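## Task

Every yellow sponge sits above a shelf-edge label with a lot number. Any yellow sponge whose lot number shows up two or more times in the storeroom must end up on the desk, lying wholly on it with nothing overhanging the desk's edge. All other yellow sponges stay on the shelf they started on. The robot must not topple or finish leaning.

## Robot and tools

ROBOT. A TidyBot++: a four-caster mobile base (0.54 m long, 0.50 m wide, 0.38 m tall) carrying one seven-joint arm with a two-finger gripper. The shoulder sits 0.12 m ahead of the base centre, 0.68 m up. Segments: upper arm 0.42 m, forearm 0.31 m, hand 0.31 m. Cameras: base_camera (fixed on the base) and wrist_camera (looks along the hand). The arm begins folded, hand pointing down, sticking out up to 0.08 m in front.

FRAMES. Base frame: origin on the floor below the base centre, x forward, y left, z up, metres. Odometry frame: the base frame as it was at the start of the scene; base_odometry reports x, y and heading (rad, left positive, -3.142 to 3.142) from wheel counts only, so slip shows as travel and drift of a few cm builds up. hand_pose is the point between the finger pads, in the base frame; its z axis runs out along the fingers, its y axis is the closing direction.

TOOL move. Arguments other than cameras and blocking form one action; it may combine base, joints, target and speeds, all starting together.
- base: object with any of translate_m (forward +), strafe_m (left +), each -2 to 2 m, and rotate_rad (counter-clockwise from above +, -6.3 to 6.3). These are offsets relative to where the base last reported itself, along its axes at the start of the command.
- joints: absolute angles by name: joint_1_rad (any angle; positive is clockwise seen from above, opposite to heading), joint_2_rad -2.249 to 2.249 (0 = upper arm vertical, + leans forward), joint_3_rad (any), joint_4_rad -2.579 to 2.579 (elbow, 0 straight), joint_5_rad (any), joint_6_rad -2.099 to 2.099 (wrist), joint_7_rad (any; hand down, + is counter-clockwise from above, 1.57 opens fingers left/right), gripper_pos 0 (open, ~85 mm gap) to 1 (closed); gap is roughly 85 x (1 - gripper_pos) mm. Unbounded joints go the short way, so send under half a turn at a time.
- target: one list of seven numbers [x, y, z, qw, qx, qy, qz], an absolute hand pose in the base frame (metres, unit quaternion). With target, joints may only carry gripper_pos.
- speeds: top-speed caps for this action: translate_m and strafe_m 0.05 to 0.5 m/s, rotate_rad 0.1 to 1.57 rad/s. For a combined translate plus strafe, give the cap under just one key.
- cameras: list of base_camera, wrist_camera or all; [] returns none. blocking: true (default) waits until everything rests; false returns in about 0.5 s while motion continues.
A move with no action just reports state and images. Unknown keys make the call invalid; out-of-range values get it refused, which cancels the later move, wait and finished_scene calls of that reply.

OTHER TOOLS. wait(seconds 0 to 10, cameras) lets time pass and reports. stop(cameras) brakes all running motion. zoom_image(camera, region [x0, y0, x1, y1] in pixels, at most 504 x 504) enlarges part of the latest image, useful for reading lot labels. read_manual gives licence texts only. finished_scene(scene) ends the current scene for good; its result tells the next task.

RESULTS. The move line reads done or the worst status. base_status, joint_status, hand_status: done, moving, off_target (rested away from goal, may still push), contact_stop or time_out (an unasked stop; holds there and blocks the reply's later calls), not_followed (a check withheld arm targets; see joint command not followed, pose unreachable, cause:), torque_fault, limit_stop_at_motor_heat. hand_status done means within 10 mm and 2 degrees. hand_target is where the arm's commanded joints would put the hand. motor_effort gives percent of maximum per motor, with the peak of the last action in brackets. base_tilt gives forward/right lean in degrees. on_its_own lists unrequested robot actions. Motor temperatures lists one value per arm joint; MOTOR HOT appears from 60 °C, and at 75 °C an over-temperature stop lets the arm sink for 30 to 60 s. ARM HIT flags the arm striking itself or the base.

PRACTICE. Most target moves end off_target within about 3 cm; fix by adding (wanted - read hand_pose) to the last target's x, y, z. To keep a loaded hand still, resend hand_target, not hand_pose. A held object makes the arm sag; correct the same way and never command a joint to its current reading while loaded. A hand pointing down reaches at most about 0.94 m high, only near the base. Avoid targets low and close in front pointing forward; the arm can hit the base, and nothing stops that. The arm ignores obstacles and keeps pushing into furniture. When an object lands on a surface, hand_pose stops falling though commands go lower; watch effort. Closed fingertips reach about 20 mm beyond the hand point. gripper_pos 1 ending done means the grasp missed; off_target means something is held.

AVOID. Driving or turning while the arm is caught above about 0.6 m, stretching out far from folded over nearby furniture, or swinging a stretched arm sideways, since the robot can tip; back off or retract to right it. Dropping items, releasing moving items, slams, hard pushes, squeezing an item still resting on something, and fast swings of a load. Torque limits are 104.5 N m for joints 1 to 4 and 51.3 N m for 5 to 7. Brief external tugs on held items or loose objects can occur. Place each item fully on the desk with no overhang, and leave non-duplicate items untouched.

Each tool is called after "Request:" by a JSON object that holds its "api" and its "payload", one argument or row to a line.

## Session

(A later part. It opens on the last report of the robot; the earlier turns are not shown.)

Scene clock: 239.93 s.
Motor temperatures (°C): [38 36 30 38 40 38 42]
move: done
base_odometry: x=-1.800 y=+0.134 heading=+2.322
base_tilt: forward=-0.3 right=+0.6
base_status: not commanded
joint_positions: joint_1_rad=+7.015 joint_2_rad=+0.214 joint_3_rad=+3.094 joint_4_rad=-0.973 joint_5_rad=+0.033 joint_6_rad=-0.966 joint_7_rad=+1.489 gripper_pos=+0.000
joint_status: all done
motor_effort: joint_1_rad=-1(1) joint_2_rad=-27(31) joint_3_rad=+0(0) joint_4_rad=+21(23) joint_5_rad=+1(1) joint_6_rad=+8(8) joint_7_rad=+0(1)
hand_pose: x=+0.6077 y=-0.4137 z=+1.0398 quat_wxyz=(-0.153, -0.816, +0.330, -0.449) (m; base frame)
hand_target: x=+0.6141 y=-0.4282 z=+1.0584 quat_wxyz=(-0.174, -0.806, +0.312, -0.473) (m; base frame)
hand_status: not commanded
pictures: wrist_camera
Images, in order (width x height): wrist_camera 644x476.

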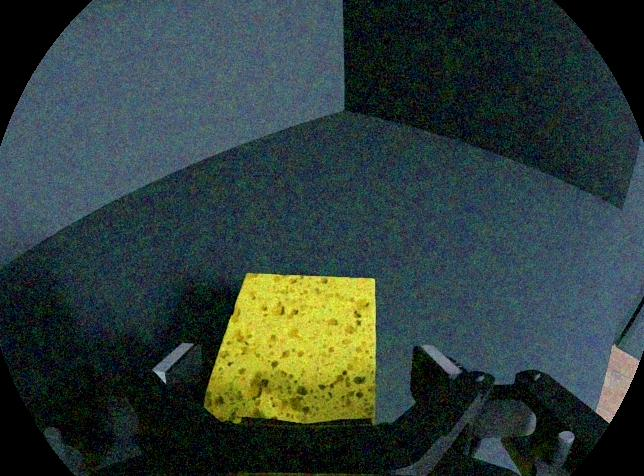

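Request:
{"api": "move", "payload": {
  "joints": {"joint_2_rad": 0.216},
  "cameras": []
}}

Request:
{"api": "move", "payload": {
  "joints": {"gripper_pos": 0.3},
  "cameras": []
}}

Request:
{"api": "move", "payload": {
  "joints": {"gripper_pos": 0.58},
  "cameras": ["wrist_camera"]
}}

Scene clock: 240.80 s.
Motor temperatures (°C): [38 36 30 38 40 38 42]
move: done
base_odometry: x=-1.800 y=+0.134 heading=+2.322
base_tilt: forward=-0.3 right=+0.6
base_status: not commanded
joint_positions: joint_1_rad=+7.015 joint_2_rad=+0.213 joint_3_rad=+3.094 joint_4_rad=-0.973 joint_5_rad=+0.033 joint_6_rad=-0.965 joint_7_rad=+1.489 gripper_pos=+0.000
joint_status: all done
motor_effort: joint_1_rad=-1(1) joint_2_rad=-27(28) joint_3_rad=+0(0) joint_4_rad=+21(21) joint_5_rad=+1(1) joint_6_rad=+7(8) joint_7_rad=+0(1)
hand_pose: x=+0.6074 y=-0.4135 z=+1.0408 quat_wxyz=(-0.153, -0.816, +0.330, -0.450) (m; base frame)
hand_target: x=+0.6119 y=-0.4261 z=+1.0636 quat_wxyz=(-0.175, -0.804, +0.311, -0.476) (m; base frame)
hand_status: not commanded
pictures: none
No camera images: "cameras" was empty.

Scene clock: 241.50 s.
Motor temperatures (°C): [38 36 30 38 40 38 42]
move: done
base_odometry: x=-1.800 y=+0.134 heading=+2.322
base_tilt: forward=-0.3 right=+0.6
base_status: not commanded
joint_positions: joint_1_rad=+7.015 joint_2_rad=+0.213 joint_3_rad=+3.094 joint_4_rad=-0.973 joint_5_rad=+0.033 joint_6_rad=-0.964 joint_7_rad=+1.489 gripper_pos=+0.299
joint_status: all done
motor_effort: joint_1_rad=+0(1) joint_2_rad=-27(28) joint_3_rad=+0(0) joint_4_rad=+20(21) joint_5_rad=+1(1) joint_6_rad=+7(8) joint_7_rad=+0(1)
hand_pose: x=+0.6076 y=-0.4136 z=+1.0411 quat_wxyz=(-0.153, -0.815, +0.330, -0.451) (m; base frame)
hand_target: x=+0.6119 y=-0.4261 z=+1.0636 quat_wxyz=(-0.175, -0.804, +0.311, -0.476) (m; base frame)
hand_status: not commanded
pictures: none
No camera images: "cameras" was empty.

Scene clock: 242.17 s.
Motor temperatures (°C): [38 36 30 38 40 38 42]
move: off_target
base_odometry: x=-1.800 y=+0.134 heading=+2.322
base_tilt: forward=-0.3 right=+0.6
base_status: not commanded
joint_positions: joint_1_rad=+7.015 joint_2_rad=+0.212 joint_3_rad=+3.094 joint_4_rad=-0.973 joint_5_rad=+0.033 joint_6_rad=-0.963 joint_7_rad=+1.489 gripper_pos=+0.397
joint_status: gripper_pos off_target (ended at +0.397, target +0.580)
motor_effort: joint_1_rad=-1(1) joint_2_rad=-27(28) joint_3_rad=+0(1) joint_4_rad=+21(21) joint_5_rad=+1(1) joint_6_rad=+7(8) joint_7_rad=+0(1)
hand_pose: x=+0.6076 y=-0.4136 z=+1.0423 quat_wxyz=(-0.154, -0.815, +0.329, -0.452) (m; base frame)
hand_target: x=+0.6119 y=-0.4261 z=+1.0636 quat_wxyz=(-0.175, -0.804, +0.311, -0.476) (m; base frame)
hand_status: not commanded
pictures: wrist_camera
Images, in order (width x height): wrist_camera 644x476.

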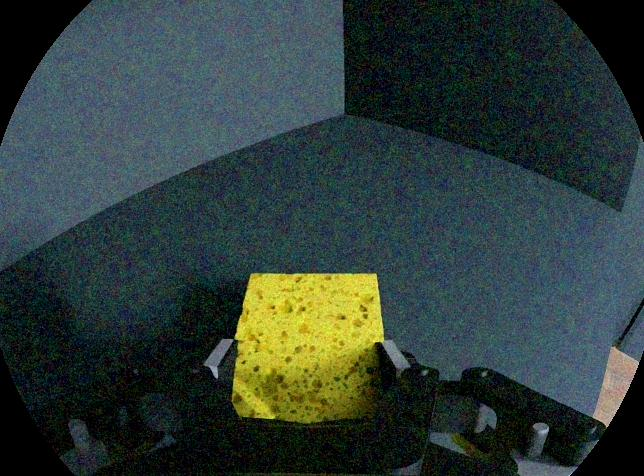

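Request:
{"api": "move", "payload": {
  "joints": {"joint_2_rad": 0.166, "joint_4_rad": -0.818, "joint_6_rad": -1.02},
  "cameras": ["wrist_camera"]
}}

Request:
{"api": "move", "payload": {
  "base": {"translate_m": -0.3},
  "joints": {"joint_2_rad": -0.17, "joint_4_rad": -0.99, "joint_6_rad": -1.19},
  "cameras": ["wrist_camera"]
}}

Request:
{"api": "move", "payload": {
  "base": {"translate_m": -0.707, "strafe_m": -0.817, "rotate_rad": 0.055},
  "joints": {"joint_1_rad": 6.283, "joint_2_rad": -0.5, "joint_4_rad": -2.38, "joint_6_rad": -0.86},
  "cameras": ["wrist_camera"]
}}

Scene clock: 244.27 s.
Motor temperatures (°C): [38 36 30 38 40 38 42]
move: done
base_odometry: x=-1.800 y=+0.134 heading=+2.322
base_tilt: forward=-0.3 right=+0.6
base_status: not commanded
joint_positions: joint_1_rad=+7.015 joint_2_rad=+0.154 joint_3_rad=+3.094 joint_4_rad=-0.832 joint_5_rad=+0.033 joint_6_rad=-0.977 joint_7_rad=+1.489 gripper_pos=+0.397
joint_status: all done
motor_effort: joint_1_rad=+0(1) joint_2_rad=-24(31) joint_3_rad=+0(1) joint_4_rad=+20(23) joint_5_rad=+1(1) joint_6_rad=+8(9) joint_7_rad=+0(1)
hand_pose: x=+0.5873 y=-0.3964 z=+1.1530 quat_wxyz=(-0.178, -0.770, +0.313, -0.527) (m; base frame)
hand_target: x=+0.5824 y=-0.4017 z=+1.1404 quat_wxyz=(-0.186, -0.785, +0.306, -0.506) (m; base frame)
hand_status: not commanded
pictures: wrist_camera
Images, in order (width x height): wrist_camera 644x476.

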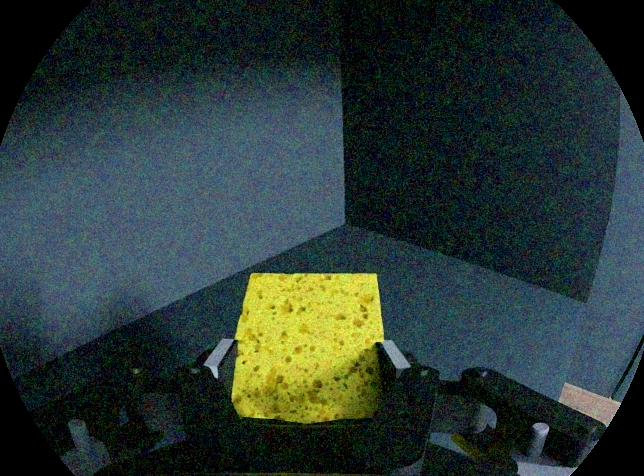

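Scene clock: 246.17 s.
Motor temperatures (°C): [38 36 30 38 40 38 42]
move: done
base_odometry: x=-1.595 y=-0.085 heading=+2.322
base_tilt: forward=-0.4 right=+0.6
base_status: done
joint_positions: joint_1_rad=+7.017 joint_2_rad=-0.179 joint_3_rad=+3.095 joint_4_rad=-0.963 joint_5_rad=+0.033 joint_6_rad=-1.135 joint_7_rad=+1.489 gripper_pos=+0.397
joint_status: all done
motor_effort: joint_1_rad=+0(2) joint_2_rad=-10(31) joint_3_rad=+1(2) joint_4_rad=+17(21) joint_5_rad=+1(2) joint_6_rad=+8(10) joint_7_rad=+0(1)
hand_pose: x=+0.4563 y=-0.2817 z=+1.2119 quat_wxyz=(-0.190, -0.759, +0.308, -0.541) (m; base frame)
hand_target: x=+0.4536 y=-0.2856 z=+1.1786 quat_wxyz=(-0.191, -0.787, +0.305, -0.501) (m; base frame)
hand_status: not commanded
pictures: wrist_camera
Images, in order (width x height): wrist_camera 644x476.

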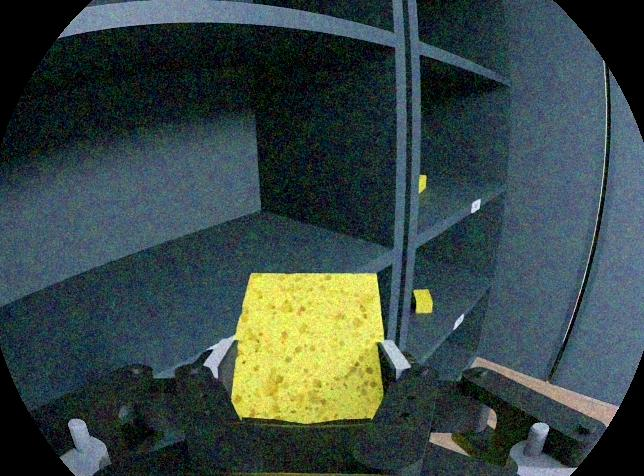

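Scene clock: 249.70 s.
Motor temperatures (°C): [38 36 30 38 40 38 42]
move: done
base_odometry: x=-0.515 y=-0.045 heading=+2.377
base_tilt: forward=-0.4 right=+0.6
base_status: done
joint_positions: joint_1_rad=+6.302 joint_2_rad=-0.489 joint_3_rad=+3.095 joint_4_rad=-2.354 joint_5_rad=+0.033 joint_6_rad=-0.919 joint_7_rad=+1.489 gripper_pos=+0.397
joint_status: all done
motor_effort: joint_1_rad=+0(2) joint_2_rad=+0(12) joint_3_rad=+1(2) joint_4_rad=+18(22) joint_5_rad=+1(2) joint_6_rad=+3(10) joint_7_rad=+0(1)
hand_pose: x=+0.3309 y=-0.0025 z=+0.6704 quat_wxyz=(-0.017, -0.984, +0.020, -0.178) (m; base frame)
hand_target: x=+0.3381 y=+0.0019 z=+0.6688 quat_wxyz=(-0.017, -0.980, -0.010, -0.200) (m; base frame)
hand_status: not commanded
pictures: wrist_camera
Images, in order (width x height): wrist_camera 644x476.

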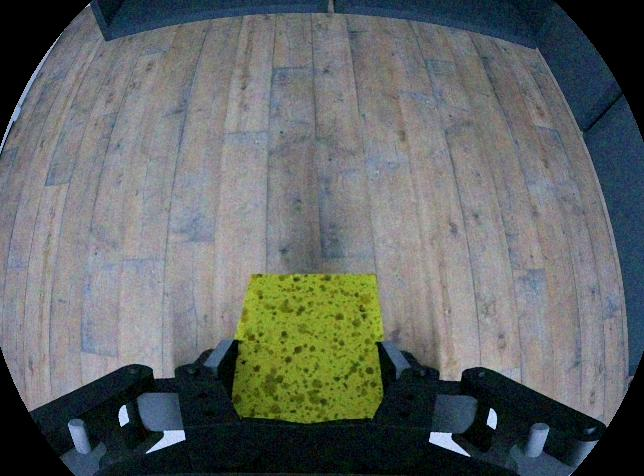

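Request:
{"api": "move", "payload": {
  "base": {"translate_m": -1.15},
  "joints": {"joint_1_rad": 4.84, "joint_2_rad": -0.497, "joint_4_rad": -1.97, "joint_6_rad": -0.547},
  "cameras": ["wrist_camera"]
}}

Request:
{"api": "move", "payload": {
  "joints": {"joint_2_rad": 0.258, "joint_4_rad": -1.72, "joint_6_rad": -0.12},
  "cameras": ["wrist_camera"]
}}

Scene clock: 253.43 s.
Motor temperatures (°C): [38 36 30 38 40 38 42]
move: done
base_odometry: x=+0.315 y=-0.841 heading=+2.377
base_tilt: forward=-0.4 right=+0.6
base_status: done
joint_positions: joint_1_rad=+4.857 joint_2_rad=-0.490 joint_3_rad=+3.094 joint_4_rad=-1.990 joint_5_rad=+0.033 joint_6_rad=-0.609 joint_7_rad=+1.489 gripper_pos=+0.397
joint_status: all done
motor_effort: joint_1_rad=-1(2) joint_2_rad=-5(5) joint_3_rad=+1(3) joint_4_rad=+22(22) joint_5_rad=+1(2) joint_6_rad=+8(9) joint_7_rad=+0(1)
hand_pose: x=+0.1577 y=+0.3805 z=+0.9153 quat_wxyz=(+0.327, -0.661, -0.565, -0.370) (m; base frame)
hand_target: x=+0.1518 y=+0.3909 z=+0.9469 quat_wxyz=(+0.349, -0.627, -0.569, -0.401) (m; base frame)
hand_status: not commanded
pictures: wrist_camera
Images, in order (width x height): wrist_camera 644x476.

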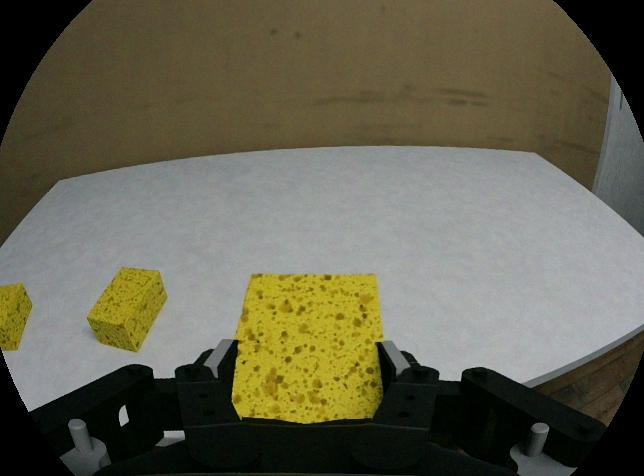

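Scene clock: 255.47 s.
Motor temperatures (°C): [38 36 30 38 40 38 42]
move: done
base_odometry: x=+0.315 y=-0.841 heading=+2.377
base_tilt: forward=-0.4 right=+0.6
base_status: not commanded
joint_positions: joint_1_rad=+4.857 joint_2_rad=+0.237 joint_3_rad=+3.094 joint_4_rad=-1.742 joint_5_rad=+0.033 joint_6_rad=-0.184 joint_7_rad=+1.489 gripper_pos=+0.397
joint_status: all done
motor_effort: joint_1_rad=+0(1) joint_2_rad=-28(30) joint_3_rad=+0(1) joint_4_rad=+21(23) joint_5_rad=+1(1) joint_6_rad=+8(9) joint_7_rad=+0(1)
hand_pose: x=+0.1843 y=+0.6418 z=+0.7924 quat_wxyz=(+0.326, -0.671, -0.573, -0.339) (m; base frame)
hand_target: x=+0.1761 y=+0.6620 z=+0.8078 quat_wxyz=(+0.341, -0.643, -0.581, -0.364) (m; base frame)
hand_status: not commanded
pictures: wrist_camera
Images, in order (width x height): wrist_camera 644x476.

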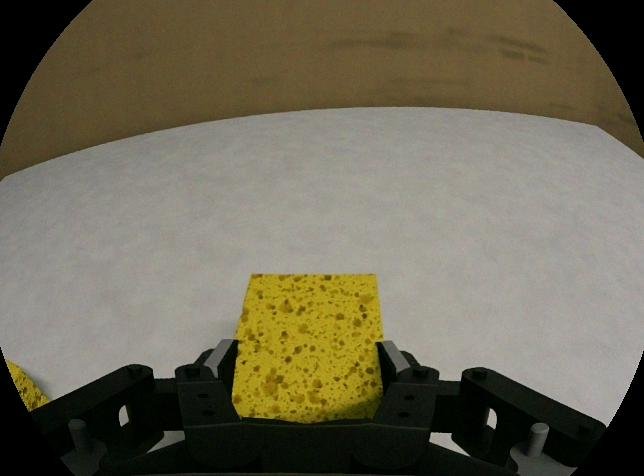

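Request:
{"api": "move", "payload": {
  "joints": {"joint_2_rad": 0.276},
  "cameras": []
}}

Request:
{"api": "move", "payload": {
  "joints": {"joint_2_rad": 0.286},
  "cameras": []
}}

Request:
{"api": "move", "payload": {
  "joints": {"joint_2_rad": 0.296},
  "cameras": ["wrist_camera"]
}}

Scene clock: 256.33 s.
Motor temperatures (°C): [38 36 30 38 40 38 42]
move: done
base_odometry: x=+0.315 y=-0.841 heading=+2.377
base_tilt: forward=-0.4 right=+0.6
base_status: not commanded
joint_positions: joint_1_rad=+4.857 joint_2_rad=+0.250 joint_3_rad=+3.094 joint_4_rad=-1.740 joint_5_rad=+0.033 joint_6_rad=-0.181 joint_7_rad=+1.489 gripper_pos=+0.397
joint_status: all done
motor_effort: joint_1_rad=-1(1) joint_2_rad=-28(29) joint_3_rad=+0(1) joint_4_rad=+20(21) joint_5_rad=+1(1) joint_6_rad=+8(8) joint_7_rad=+0(0)
hand_pose: x=+0.1846 y=+0.6443 z=+0.7858 quat_wxyz=(+0.323, -0.672, -0.575, -0.336) (m; base frame)
hand_target: x=+0.1763 y=+0.6642 z=+0.7959 quat_wxyz=(+0.336, -0.646, -0.584, -0.358) (m; base frame)
hand_status: not commanded
pictures: none
No camera images: "cameras" was empty.

Scene clock: 256.87 s.
Motor temperatures (°C): [38 36 30 38 40 38 42]
move: done
base_odometry: x=+0.315 y=-0.841 heading=+2.377
base_tilt: forward=-0.4 right=+0.6
base_status: not commanded
joint_positions: joint_1_rad=+4.857 joint_2_rad=+0.258 joint_3_rad=+3.094 joint_4_rad=-1.740 joint_5_rad=+0.033 joint_6_rad=-0.180 joint_7_rad=+1.489 gripper_pos=+0.397
joint_status: all done
motor_effort: joint_1_rad=+0(1) joint_2_rad=-29(29) joint_3_rad=+0(0) joint_4_rad=+19(21) joint_5_rad=+1(1) joint_6_rad=+7(8) joint_7_rad=+0(1)
hand_pose: x=+0.1847 y=+0.6453 z=+0.7810 quat_wxyz=(+0.321, -0.674, -0.576, -0.334) (m; base frame)
hand_target: x=+0.1765 y=+0.6653 z=+0.7892 quat_wxyz=(+0.333, -0.648, -0.586, -0.354) (m; base frame)
hand_status: not commanded
pictures: none
No camera images: "cameras" was empty.

Scene clock: 257.43 s.
Motor temperatures (°C): [38 36 30 38 40 38 42]
move: done
base_odometry: x=+0.315 y=-0.841 heading=+2.377
base_tilt: forward=-0.4 right=+0.6
base_status: not commanded
joint_positions: joint_1_rad=+4.857 joint_2_rad=+0.268 joint_3_rad=+3.094 joint_4_rad=-1.740 joint_5_rad=+0.033 joint_6_rad=-0.180 joint_7_rad=+1.489 gripper_pos=+0.397
joint_status: all done
motor_effort: joint_1_rad=+0(1) joint_2_rad=-29(30) joint_3_rad=+0(1) joint_4_rad=+20(21) joint_5_rad=+1(1) joint_6_rad=+8(8) joint_7_rad=+0(1)
hand_pose: x=+0.1849 y=+0.6463 z=+0.7750 quat_wxyz=(+0.319, -0.675, -0.577, -0.331) (m; base frame)
hand_target: x=+0.1766 y=+0.6663 z=+0.7825 quat_wxyz=(+0.330, -0.650, -0.587, -0.351) (m; base frame)
hand_status: not commanded
pictures: wrist_camera
Images, in order (width x height): wrist_camera 644x476.

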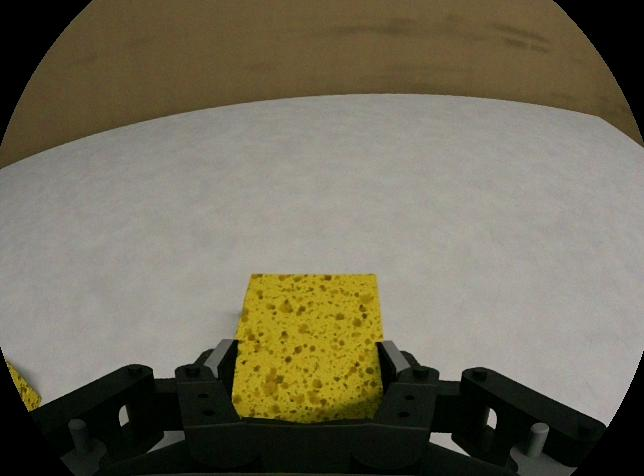

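Request:
{"api": "move", "payload": {
  "joints": {"joint_2_rad": 0.306},
  "cameras": []
}}

Request:
{"api": "move", "payload": {
  "joints": {"joint_2_rad": 0.314},
  "cameras": []
}}

Scene clock: 260.13 s.
Motor temperatures (°C): [38 36 30 38 40 38 42]
move: done
base_odometry: x=+0.315 y=-0.841 heading=+2.377
base_tilt: forward=-0.4 right=+0.6
base_status: not commanded
joint_positions: joint_1_rad=+4.857 joint_2_rad=+0.274 joint_3_rad=+3.094 joint_4_rad=-1.738 joint_5_rad=+0.033 joint_6_rad=-0.177 joint_7_rad=+1.489 gripper_pos=+0.398
joint_status: all done
motor_effort: joint_1_rad=-1(1) joint_2_rad=-28(29) joint_3_rad=+0(1) joint_4_rad=+20(20) joint_5_rad=+1(1) joint_6_rad=+7(8) joint_7_rad=+0(0)
hand_pose: x=+0.1851 y=+0.6480 z=+0.7729 quat_wxyz=(+0.318, -0.676, -0.577, -0.331) (m; base frame)
hand_target: x=+0.1767 y=+0.6673 z=+0.7758 quat_wxyz=(+0.328, -0.652, -0.589, -0.348) (m; base frame)
hand_status: not commanded
pictures: none
No camera images: "cameras" was empty.

Scene clock: 260.60 s.
Motor temperatures (°C): [38 36 30 38 40 38 42]
move: done
base_odometry: x=+0.315 y=-0.841 heading=+2.377
base_tilt: forward=-0.4 right=+0.6
base_status: not commanded
joint_positions: joint_1_rad=+4.857 joint_2_rad=+0.277 joint_3_rad=+3.094 joint_4_rad=-1.735 joint_5_rad=+0.033 joint_6_rad=-0.174 joint_7_rad=+1.489 gripper_pos=+0.398
joint_status: all done
motor_effort: joint_1_rad=+0(1) joint_2_rad=-27(29) joint_3_rad=-1(1) joint_4_rad=+19(20) joint_5_rad=+1(1) joint_6_rad=+7(8) joint_7_rad=+0(1)
hand_pose: x=+0.1852 y=+0.6495 z=+0.7727 quat_wxyz=(+0.319, -0.675, -0.577, -0.331) (m; base frame)
hand_target: x=+0.1768 y=+0.6680 z=+0.7705 quat_wxyz=(+0.325, -0.653, -0.590, -0.345) (m; base frame)
hand_status: not commanded
pictures: none
No camera images: "cameras" was empty.

Request:
{"api": "move", "payload": {
  "cameras": ["wrist_camera"]
}}

Scene clock: 261.87 s.
Motor temperatures (°C): [38 36 30 38 40 38 42]
base_odometry: x=+0.315 y=-0.841 heading=+2.377
base_tilt: forward=-0.4 right=+0.5
base_status: not commanded
joint_positions: joint_1_rad=+4.857 joint_2_rad=+0.278 joint_3_rad=+3.094 joint_4_rad=-1.735 joint_5_rad=+0.033 joint_6_rad=-0.173 joint_7_rad=+1.489 gripper_pos=+0.398
joint_status: all done
motor_effort: joint_1_rad=+0(1) joint_2_rad=-27(29) joint_3_rad=+0(1) joint_4_rad=+19(20) joint_5_rad=+1(1) joint_6_rad=+7(8) joint_7_rad=+0(1)
hand_pose: x=+0.1853 y=+0.6499 z=+0.7726 quat_wxyz=(+0.319, -0.675, -0.577, -0.331) (m; base frame)
hand_target: x=+0.1768 y=+0.6680 z=+0.7705 quat_wxyz=(+0.325, -0.653, -0.590, -0.345) (m; base frame)
hand_status: not commanded
pictures: wrist_camera
Images, in order (width x height): wrist_camera 644x476.

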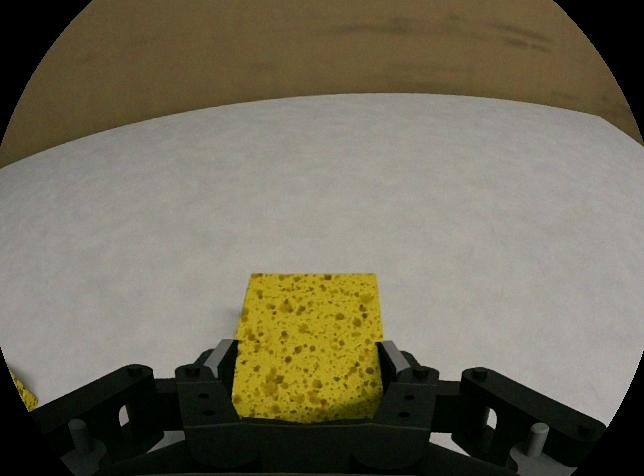

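Request:
{"api": "move", "payload": {
  "joints": {"joint_2_rad": 0.302, "gripper_pos": 0.3},
  "cameras": []
}}

Request:
{"api": "move", "payload": {
  "joints": {"gripper_pos": 0.0},
  "cameras": ["wrist_camera"]
}}

Scene clock: 262.73 s.
Motor temperatures (°C): [38 36 30 38 40 38 42]
move: done
base_odometry: x=+0.315 y=-0.841 heading=+2.377
base_tilt: forward=-0.4 right=+0.6
base_status: not commanded
joint_positions: joint_1_rad=+4.857 joint_2_rad=+0.280 joint_3_rad=+3.094 joint_4_rad=-1.735 joint_5_rad=+0.033 joint_6_rad=-0.173 joint_7_rad=+1.489 gripper_pos=+0.300
joint_status: all done
motor_effort: joint_1_rad=+0(1) joint_2_rad=-29(30) joint_3_rad=+0(1) joint_4_rad=+20(20) joint_5_rad=+1(1) joint_6_rad=+7(8) joint_7_rad=+0(1)
hand_pose: x=+0.1853 y=+0.6501 z=+0.7713 quat_wxyz=(+0.319, -0.676, -0.577, -0.331) (m; base frame)
hand_target: x=+0.1767 y=+0.6669 z=+0.7785 quat_wxyz=(+0.329, -0.651, -0.588, -0.349) (m; base frame)
hand_status: not commanded
pictures: none
No camera images: "cameras" was empty.

Scene clock: 263.43 s.
Motor temperatures (°C): [38 36 30 38 40 38 42]
move: done
base_odometry: x=+0.315 y=-0.841 heading=+2.377
base_tilt: forward=-0.3 right=+0.6
base_status: not commanded
joint_positions: joint_1_rad=+4.857 joint_2_rad=+0.280 joint_3_rad=+3.094 joint_4_rad=-1.735 joint_5_rad=+0.033 joint_6_rad=-0.173 joint_7_rad=+1.489 gripper_pos=+0.000
joint_status: all done
motor_effort: joint_1_rad=+0(1) joint_2_rad=-29(30) joint_3_rad=+0(1) joint_4_rad=+19(21) joint_5_rad=+1(1) joint_6_rad=+7(8) joint_7_rad=+0(1)
hand_pose: x=+0.1853 y=+0.6501 z=+0.7713 quat_wxyz=(+0.319, -0.676, -0.577, -0.331) (m; base frame)
hand_target: x=+0.1767 y=+0.6669 z=+0.7785 quat_wxyz=(+0.329, -0.651, -0.588, -0.349) (m; base frame)
hand_status: not commanded
pictures: wrist_camera
Images, in order (width x height): wrist_camera 644x476.

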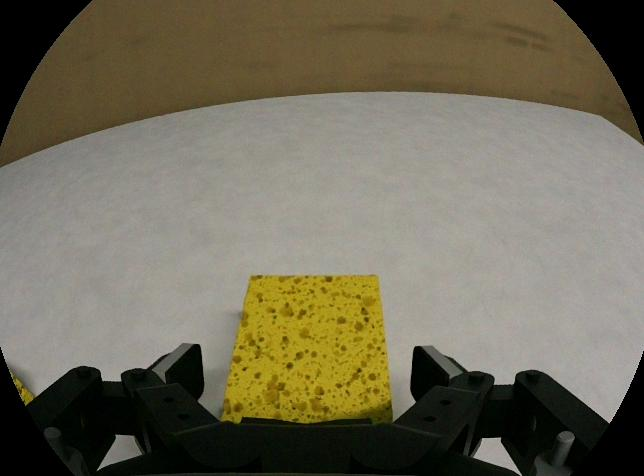

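Request:
{"api": "move", "payload": {
  "joints": {"joint_2_rad": -0.2, "joint_4_rad": -1.6, "joint_6_rad": -0.7},
  "cameras": ["wrist_camera"]
}}

Scene clock: 267.63 s.
Motor temperatures (°C): [38 36 30 38 40 38 42]
move: done
base_odometry: x=+0.315 y=-0.841 heading=+2.377
base_tilt: forward=-0.3 right=+0.6
base_status: not commanded
joint_positions: joint_1_rad=+4.857 joint_2_rad=-0.203 joint_3_rad=+3.094 joint_4_rad=-1.618 joint_5_rad=+0.033 joint_6_rad=-0.642 joint_7_rad=+1.489 gripper_pos=+0.000
joint_status: all done
motor_effort: joint_1_rad=+0(1) joint_2_rad=-14(32) joint_3_rad=+0(1) joint_4_rad=+22(23) joint_5_rad=+1(1) joint_6_rad=+8(9) joint_7_rad=+0(1)
hand_pose: x=+0.1700 y=+0.4980 z=+0.9971 quat_wxyz=(+0.348, -0.652, -0.556, -0.381) (m; base frame)
hand_target: x=+0.1627 y=+0.4925 z=+0.9904 quat_wxyz=(+0.330, -0.645, -0.580, -0.373) (m; base frame)
hand_status: not commanded
pictures: wrist_camera
Images, in order (width x height): wrist_camera 644x476.

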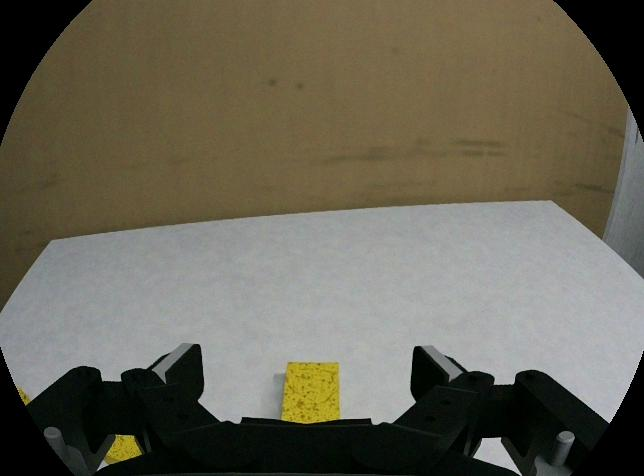

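Request:
{"api": "move", "payload": {
  "joints": {"joint_2_rad": -0.9, "joint_4_rad": -2.5, "joint_6_rad": -0.1},
  "cameras": ["wrist_camera"]
}}

Request:
{"api": "move", "payload": {
  "joints": {"joint_1_rad": 6.283},
  "cameras": ["wrist_camera"]
}}

Request:
{"api": "move", "payload": {
  "joints": {"joint_1_rad": 7.854},
  "cameras": ["wrist_camera"]
}}

Request:
{"api": "move", "payload": {
  "joints": {"joint_1_rad": 9.425},
  "cameras": ["wrist_camera"]
}}

Scene clock: 270.40 s.
Motor temperatures (°C): [38 36 30 38 40 38 42]
move: done
base_odometry: x=+0.315 y=-0.841 heading=+2.377
base_tilt: forward=-0.3 right=+0.6
base_status: not commanded
joint_positions: joint_1_rad=+4.857 joint_2_rad=-0.883 joint_3_rad=+3.094 joint_4_rad=-2.470 joint_5_rad=+0.033 joint_6_rad=-0.162 joint_7_rad=+1.489 gripper_pos=+0.000
joint_status: all done
motor_effort: joint_1_rad=-1(1) joint_2_rad=+6(16) joint_3_rad=+2(2) joint_4_rad=+23(24) joint_5_rad=+1(1) joint_6_rad=+8(10) joint_7_rad=+0(1)
hand_pose: x=+0.1456 y=+0.2943 z=+0.8878 quat_wxyz=(+0.426, -0.578, -0.504, -0.479) (m; base frame)
hand_target: x=+0.1404 y=+0.2924 z=+0.8934 quat_wxyz=(+0.434, -0.552, -0.510, -0.497) (m; base frame)
hand_status: not commanded
pictures: wrist_camera
Images, in order (width x height): wrist_camera 644x476.

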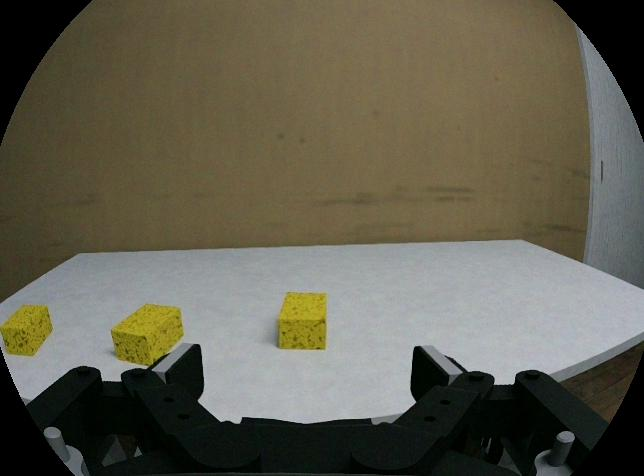

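Scene clock: 273.10 s.
Motor temperatures (°C): [38 36 30 38 40 38 42]
move: done
base_odometry: x=+0.315 y=-0.841 heading=+2.377
base_tilt: forward=-0.4 right=+0.6
base_status: not commanded
joint_positions: joint_1_rad=+6.265 joint_2_rad=-0.883 joint_3_rad=+3.094 joint_4_rad=-2.470 joint_5_rad=+0.033 joint_6_rad=-0.160 joint_7_rad=+1.489 gripper_pos=+0.000
joint_status: all done
motor_effort: joint_1_rad=+0(3) joint_2_rad=+6(7) joint_3_rad=+1(2) joint_4_rad=+22(23) joint_5_rad=+1(1) joint_6_rad=+8(10) joint_7_rad=+0(1)
hand_pose: x=+0.4138 y=+0.0215 z=+0.8883 quat_wxyz=(+0.015, -0.767, -0.010, -0.642) (m; base frame)
hand_target: x=+0.4118 y=+0.0161 z=+0.8934 quat_wxyz=(-0.003, -0.751, -0.018, -0.660) (m; base frame)
hand_status: not commanded
pictures: wrist_camera
Images, in order (width x height): wrist_camera 644x476.

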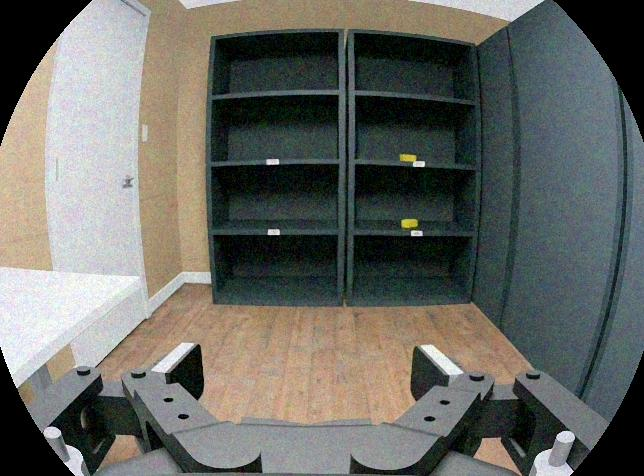

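Scene clock: 275.90 s.
Motor temperatures (°C): [38 36 30 38 40 38 42]
move: done
base_odometry: x=+0.315 y=-0.841 heading=+2.377
base_tilt: forward=-0.4 right=+0.6
base_status: not commanded
joint_positions: joint_1_rad=+7.836 joint_2_rad=-0.883 joint_3_rad=+3.094 joint_4_rad=-2.470 joint_5_rad=+0.033 joint_6_rad=-0.160 joint_7_rad=+1.489 gripper_pos=+0.000
joint_status: all done
motor_effort: joint_1_rad=-1(2) joint_2_rad=+7(7) joint_3_rad=+1(2) joint_4_rad=+23(23) joint_5_rad=+1(1) joint_6_rad=+9(10) joint_7_rad=+0(1)
hand_pose: x=+0.1405 y=-0.2948 z=+0.8884 quat_wxyz=(-0.443, -0.549, +0.535, -0.464) (m; base frame)
hand_target: x=+0.1350 y=-0.2928 z=+0.8934 quat_wxyz=(-0.469, -0.544, +0.518, -0.465) (m; base frame)
hand_status: not commanded
pictures: wrist_camera
Images, in order (width x height): wrist_camera 644x476.

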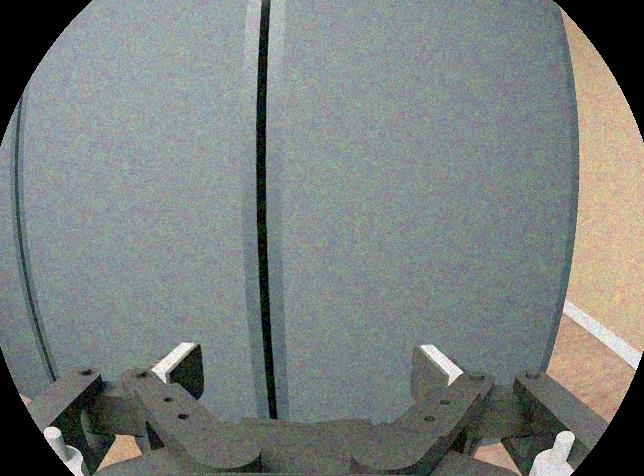

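Scene clock: 278.70 s.
Motor temperatures (°C): [38 36 30 38 40 38 42]
move: done
base_odometry: x=+0.315 y=-0.841 heading=+2.377
base_tilt: forward=-0.3 right=+0.6
base_status: not commanded
joint_positions: joint_1_rad=+9.407 joint_2_rad=-0.883 joint_3_rad=+3.094 joint_4_rad=-2.470 joint_5_rad=+0.033 joint_6_rad=-0.160 joint_7_rad=+1.489 gripper_pos=+0.000
joint_status: all done
motor_effort: joint_1_rad=+0(2) joint_2_rad=+7(7) joint_3_rad=+2(2) joint_4_rad=+22(23) joint_5_rad=+1(1) joint_6_rad=+9(9) joint_7_rad=+0(1)
hand_pose: x=-0.1758 y=-0.0214 z=+0.8885 quat_wxyz=(-0.642, -0.010, +0.767, -0.015) (m; base frame)
hand_target: x=-0.1738 y=-0.0160 z=+0.8934 quat_wxyz=(-0.660, -0.018, +0.751, +0.003) (m; base frame)
hand_status: not commanded
pictures: wrist_camera
Images, in order (width x height): wrist_camera 644x476.

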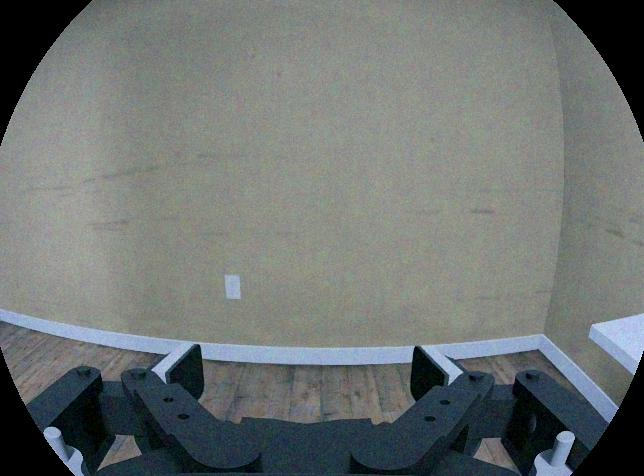

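Request:
{"api": "move", "payload": {
  "joints": {"joint_1_rad": 6.283},
  "cameras": []
}}

Request:
{"api": "move", "payload": {
  "base": {"translate_m": 1.2},
  "blocking": false,
  "cameras": []
}}

Request:
{"api": "wait", "payload": {
  "seconds": 1.0,
  "cameras": ["wrist_camera"]
}}

Request:
{"api": "zoom_image", "payload": {
  "camera": "wrist_camera",
  "region": [200, 100, 500, 300]
}}

Request:
{"api": "wait", "payload": {
  "seconds": 0.5,
  "cameras": ["wrist_camera"]
}}

Request:
{"api": "zoom_image", "payload": {
  "camera": "wrist_camera",
  "region": [200, 100, 500, 300]
}}

Request:
{"api": "wait", "payload": {
  "seconds": 2.0,
  "cameras": ["wrist_camera"]
}}

Request:
{"api": "zoom_image", "payload": {
  "camera": "wrist_camera",
  "region": [200, 100, 500, 300]
}}

Scene clock: 283.23 s.
Motor temperatures (°C): [38 36 30 38 40 38 42]
move: done
base_odometry: x=+0.315 y=-0.841 heading=+2.377
base_tilt: forward=-0.4 right=+0.6
base_status: not commanded
joint_positions: joint_1_rad=+6.302 joint_2_rad=-0.883 joint_3_rad=+3.094 joint_4_rad=-2.470 joint_5_rad=+0.033 joint_6_rad=-0.160 joint_7_rad=+1.489 gripper_pos=+0.000
joint_status: all done
motor_effort: joint_1_rad=-1(2) joint_2_rad=+7(7) joint_3_rad=+1(2) joint_4_rad=+23(24) joint_5_rad=+1(1) joint_6_rad=+9(9) joint_7_rad=+0(1)
hand_pose: x=+0.4144 y=+0.0107 z=+0.8885 quat_wxyz=(+0.003, -0.767, +0.004, -0.642) (m; base frame)
hand_target: x=+0.4118 y=+0.0161 z=+0.8934 quat_wxyz=(-0.003, -0.751, -0.018, -0.660) (m; base frame)
hand_status: not commanded
pictures: none
No camera images: "cameras" was empty.

Scene clock: 283.73 s.
Motor temperatures (°C): [38 36 30 38 40 38 42]
move: moving
base_odometry: x=+0.250 y=-0.778 heading=+2.377
base_tilt: forward=-0.4 right=+0.6
base_status: translate_m moving
joint_positions: joint_1_rad=+6.301 joint_2_rad=-0.891 joint_3_rad=+3.094 joint_4_rad=-2.470 joint_5_rad=+0.033 joint_6_rad=-0.159 joint_7_rad=+1.489 gripper_pos=+0.000
joint_status: not commanded
motor_effort: joint_1_rad=+0(1) joint_2_rad=+8(9) joint_3_rad=+1(2) joint_4_rad=+22(23) joint_5_rad=+1(1) joint_6_rad=+8(10) joint_7_rad=+0(1)
hand_pose: x=+0.4127 y=+0.0110 z=+0.8910 quat_wxyz=(+0.003, -0.764, +0.004, -0.645) (m; base frame)
hand_target: x=+0.4118 y=+0.0161 z=+0.8934 quat_wxyz=(-0.003, -0.751, -0.018, -0.660) (m; base frame)
hand_status: not commanded
pictures: none
No camera images: "cameras" was empty.

Scene clock: 284.73 s.
Motor temperatures (°C): [38 36 30 38 40 38 42]
earlier move: moving
base_odometry: x=-0.072 y=-0.470 heading=+2.380
base_tilt: forward=-0.3 right=+0.6
base_status: translate_m moving
joint_positions: joint_1_rad=+6.299 joint_2_rad=-0.897 joint_3_rad=+3.094 joint_4_rad=-2.471 joint_5_rad=+0.033 joint_6_rad=-0.158 joint_7_rad=+1.489 gripper_pos=+0.000
joint_status: not commanded
motor_effort: joint_1_rad=-1(2) joint_2_rad=+6(10) joint_3_rad=+2(2) joint_4_rad=+23(23) joint_5_rad=+1(1) joint_6_rad=+9(10) joint_7_rad=+0(1)
hand_pose: x=+0.4114 y=+0.0115 z=+0.8929 quat_wxyz=(+0.004, -0.762, +0.003, -0.648) (m; base frame)
hand_target: x=+0.4118 y=+0.0161 z=+0.8934 quat_wxyz=(-0.003, -0.751, -0.018, -0.660) (m; base frame)
hand_status: not commanded
wait: 1.00 s; no rest
pictures: wrist_camera
Images, in order (width x height): wrist_camera 644x476.

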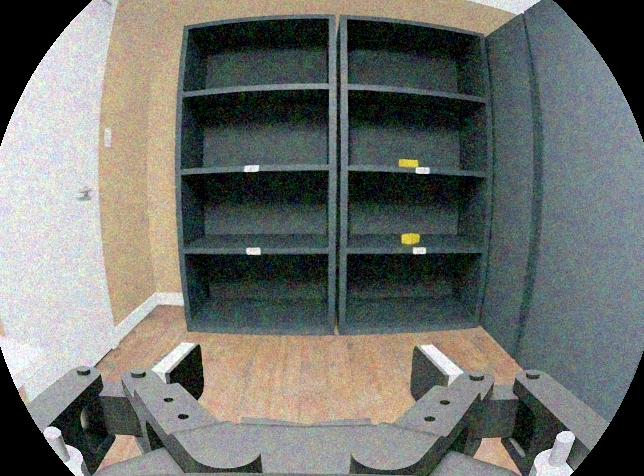

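Scaled by 1.680.

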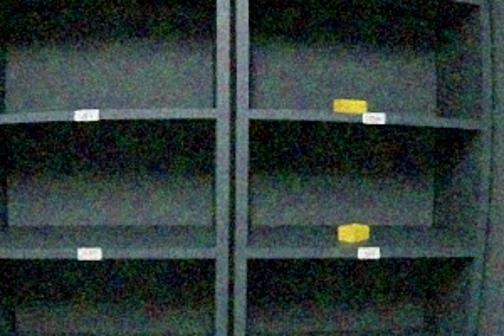

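Scene clock: 285.23 s.
Motor temperatures (°C): [38 36 30 38 40 38 42]
earlier move: moving
base_odometry: x=-0.312 y=-0.240 heading=+2.379
base_tilt: forward=-0.3 right=+0.6
base_status: translate_m moving
joint_positions: joint_1_rad=+6.299 joint_2_rad=-0.897 joint_3_rad=+3.094 joint_4_rad=-2.471 joint_5_rad=+0.033 joint_6_rad=-0.158 joint_7_rad=+1.489 gripper_pos=+0.000
joint_status: not commanded
motor_effort: joint_1_rad=-1(2) joint_2_rad=+7(10) joint_3_rad=+1(2) joint_4_rad=+22(23) joint_5_rad=+1(1) joint_6_rad=+9(10) joint_7_rad=+0(1)
hand_pose: x=+0.4114 y=+0.0115 z=+0.8929 quat_wxyz=(+0.004, -0.762, +0.003, -0.648) (m; base frame)
hand_target: x=+0.4118 y=+0.0161 z=+0.8934 quat_wxyz=(-0.003, -0.751, -0.018, -0.660) (m; base frame)
hand_status: not commanded
wait: 0.50 s; no rest
pictures: wrist_camera
Images, in order (width x height): wrist_camera 644x476.

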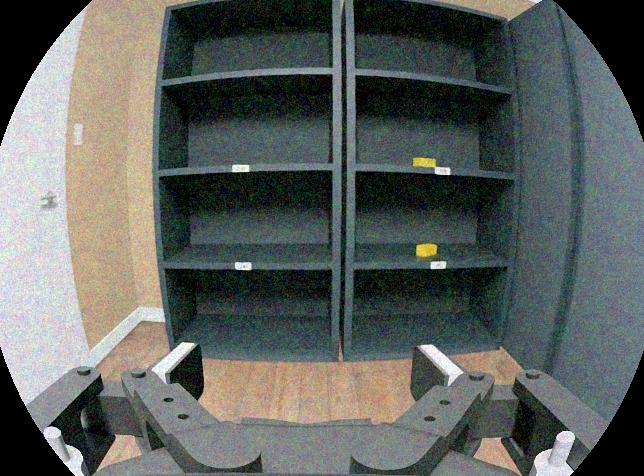

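Scaled by 1.680.

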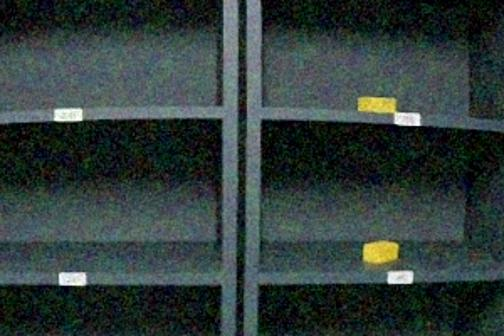

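Scene clock: 286.60 s.
Motor temperatures (°C): [38 36 30 38 40 38 42]
earlier move: done
base_odometry: x=-0.552 y=-0.010 heading=+2.378
base_tilt: forward=-0.3 right=+0.6
base_status: done
joint_positions: joint_1_rad=+6.299 joint_2_rad=-0.896 joint_3_rad=+3.094 joint_4_rad=-2.471 joint_5_rad=+0.033 joint_6_rad=-0.157 joint_7_rad=+1.489 gripper_pos=+0.000
joint_status: not commanded
motor_effort: joint_1_rad=+0(2) joint_2_rad=+7(10) joint_3_rad=+1(2) joint_4_rad=+22(23) joint_5_rad=+1(1) joint_6_rad=+8(10) joint_7_rad=+0(1)
hand_pose: x=+0.4117 y=+0.0115 z=+0.8927 quat_wxyz=(+0.004, -0.762, +0.003, -0.648) (m; base frame)
hand_target: x=+0.4118 y=+0.0161 z=+0.8934 quat_wxyz=(-0.003, -0.751, -0.018, -0.660) (m; base frame)
hand_status: not commanded
wait: 1.37 of 2 s (the move ended)
pictures: wrist_camera
Images, in order (width x height): wrist_camera 644x476.

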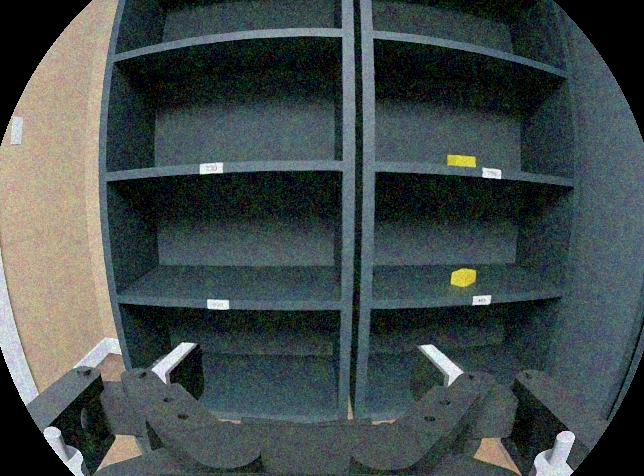

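Scaled by 1.680.

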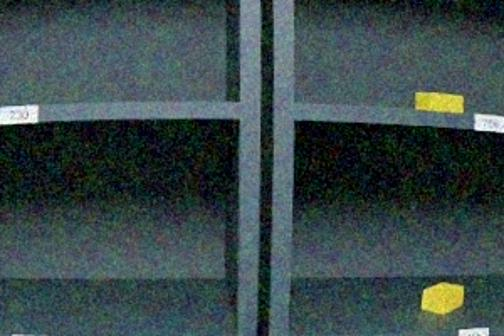

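Request:
{"api": "zoom_image", "payload": {
  "camera": "wrist_camera",
  "region": [195, 155, 227, 180]
}}

Request:
{"api": "zoom_image", "payload": {
  "camera": "wrist_camera",
  "region": [476, 160, 508, 185]
}}

Request:
{"api": "zoom_image", "payload": {
  "camera": "wrist_camera",
  "region": [466, 288, 498, 313]
}}

Request:
{"api": "zoom_image", "payload": {
  "camera": "wrist_camera",
  "region": [202, 292, 234, 317]
}}

Scaled by 15.750.

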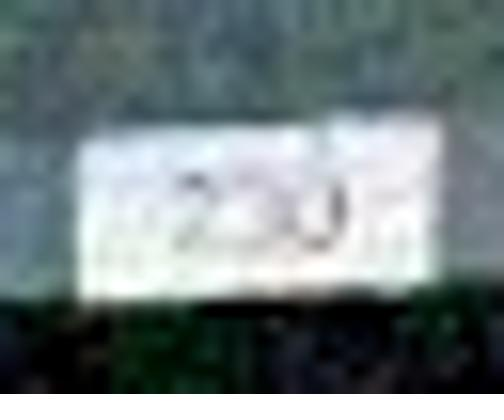

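Scaled by 15.750.

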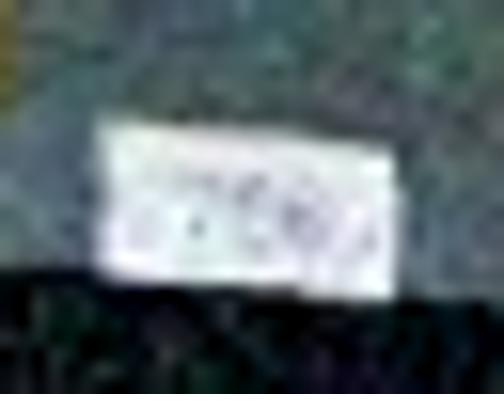

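Scaled by 15.750.

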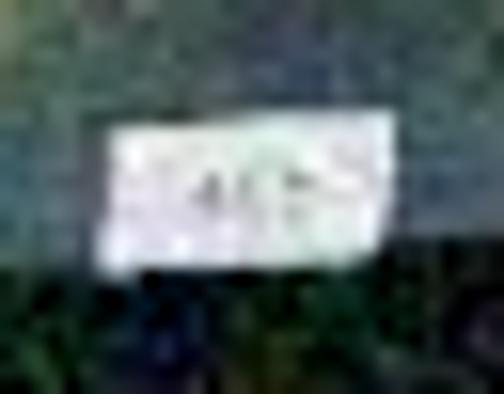

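Scaled by 15.750.

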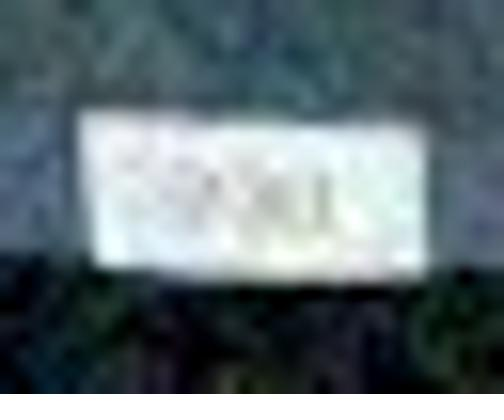

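Request:
{"api": "move", "payload": {
  "base": {"translate_m": 0.3},
  "cameras": ["wrist_camera"]
}}

Scene clock: 288.73 s.
Motor temperatures (°C): [38 36 30 38 40 38 42]
move: done
base_odometry: x=-0.768 y=+0.197 heading=+2.380
base_tilt: forward=-0.4 right=+0.6
base_status: done
joint_positions: joint_1_rad=+6.299 joint_2_rad=-0.892 joint_3_rad=+3.094 joint_4_rad=-2.471 joint_5_rad=+0.033 joint_6_rad=-0.156 joint_7_rad=+1.489 gripper_pos=+0.000
joint_status: not commanded
motor_effort: joint_1_rad=+0(1) joint_2_rad=+6(10) joint_3_rad=+2(2) joint_4_rad=+23(24) joint_5_rad=+1(1) joint_6_rad=+9(9) joint_7_rad=+0(1)
hand_pose: x=+0.4127 y=+0.0115 z=+0.8916 quat_wxyz=(+0.004, -0.763, +0.003, -0.647) (m; base frame)
hand_target: x=+0.4118 y=+0.0161 z=+0.8934 quat_wxyz=(-0.003, -0.751, -0.018, -0.660) (m; base frame)
hand_status: not commanded
pictures: wrist_camera
Images, in order (width x height): wrist_camera 644x476.

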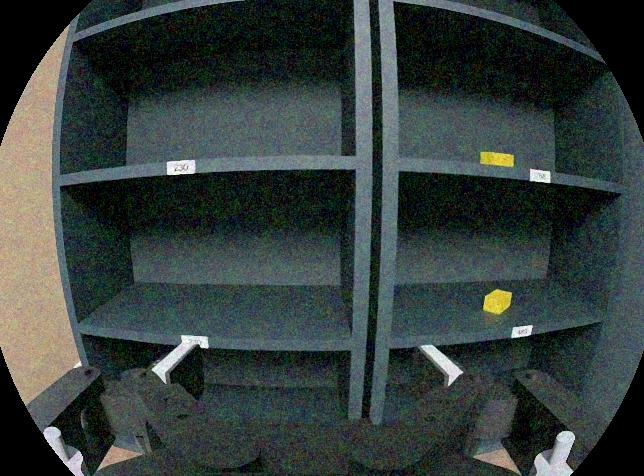

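Request:
{"api": "zoom_image", "payload": {
  "camera": "wrist_camera",
  "region": [160, 150, 204, 184]
}}

Request:
{"api": "zoom_image", "payload": {
  "camera": "wrist_camera",
  "region": [518, 160, 562, 194]
}}

Request:
{"api": "zoom_image", "payload": {
  "camera": "wrist_camera",
  "region": [500, 314, 544, 348]
}}

Request:
{"api": "zoom_image", "payload": {
  "camera": "wrist_camera",
  "region": [172, 324, 216, 358]
}}

Scaled by 11.455.

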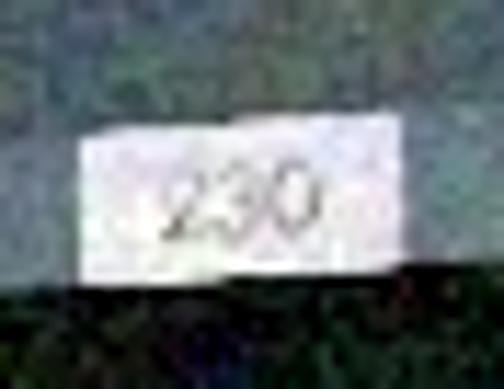

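Scaled by 11.455.

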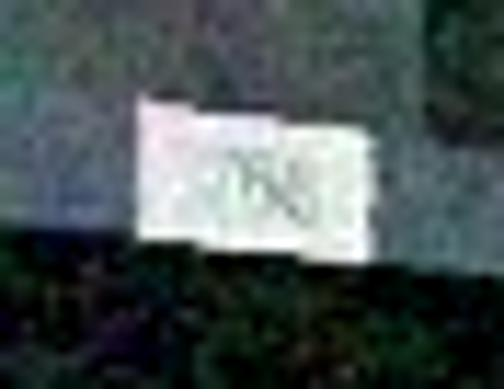

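Scaled by 11.455.

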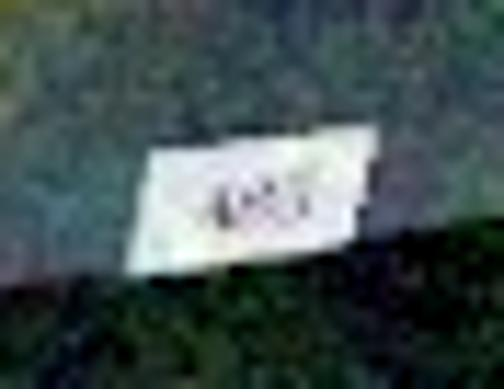

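Scaled by 11.455.

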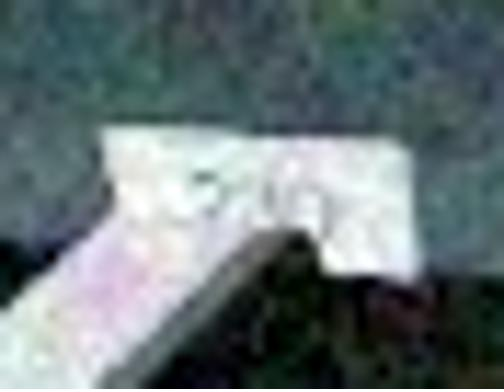

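Request:
{"api": "finished_scene", "payload": {
  "scene": 1
}}

The scene is finished: the task was done.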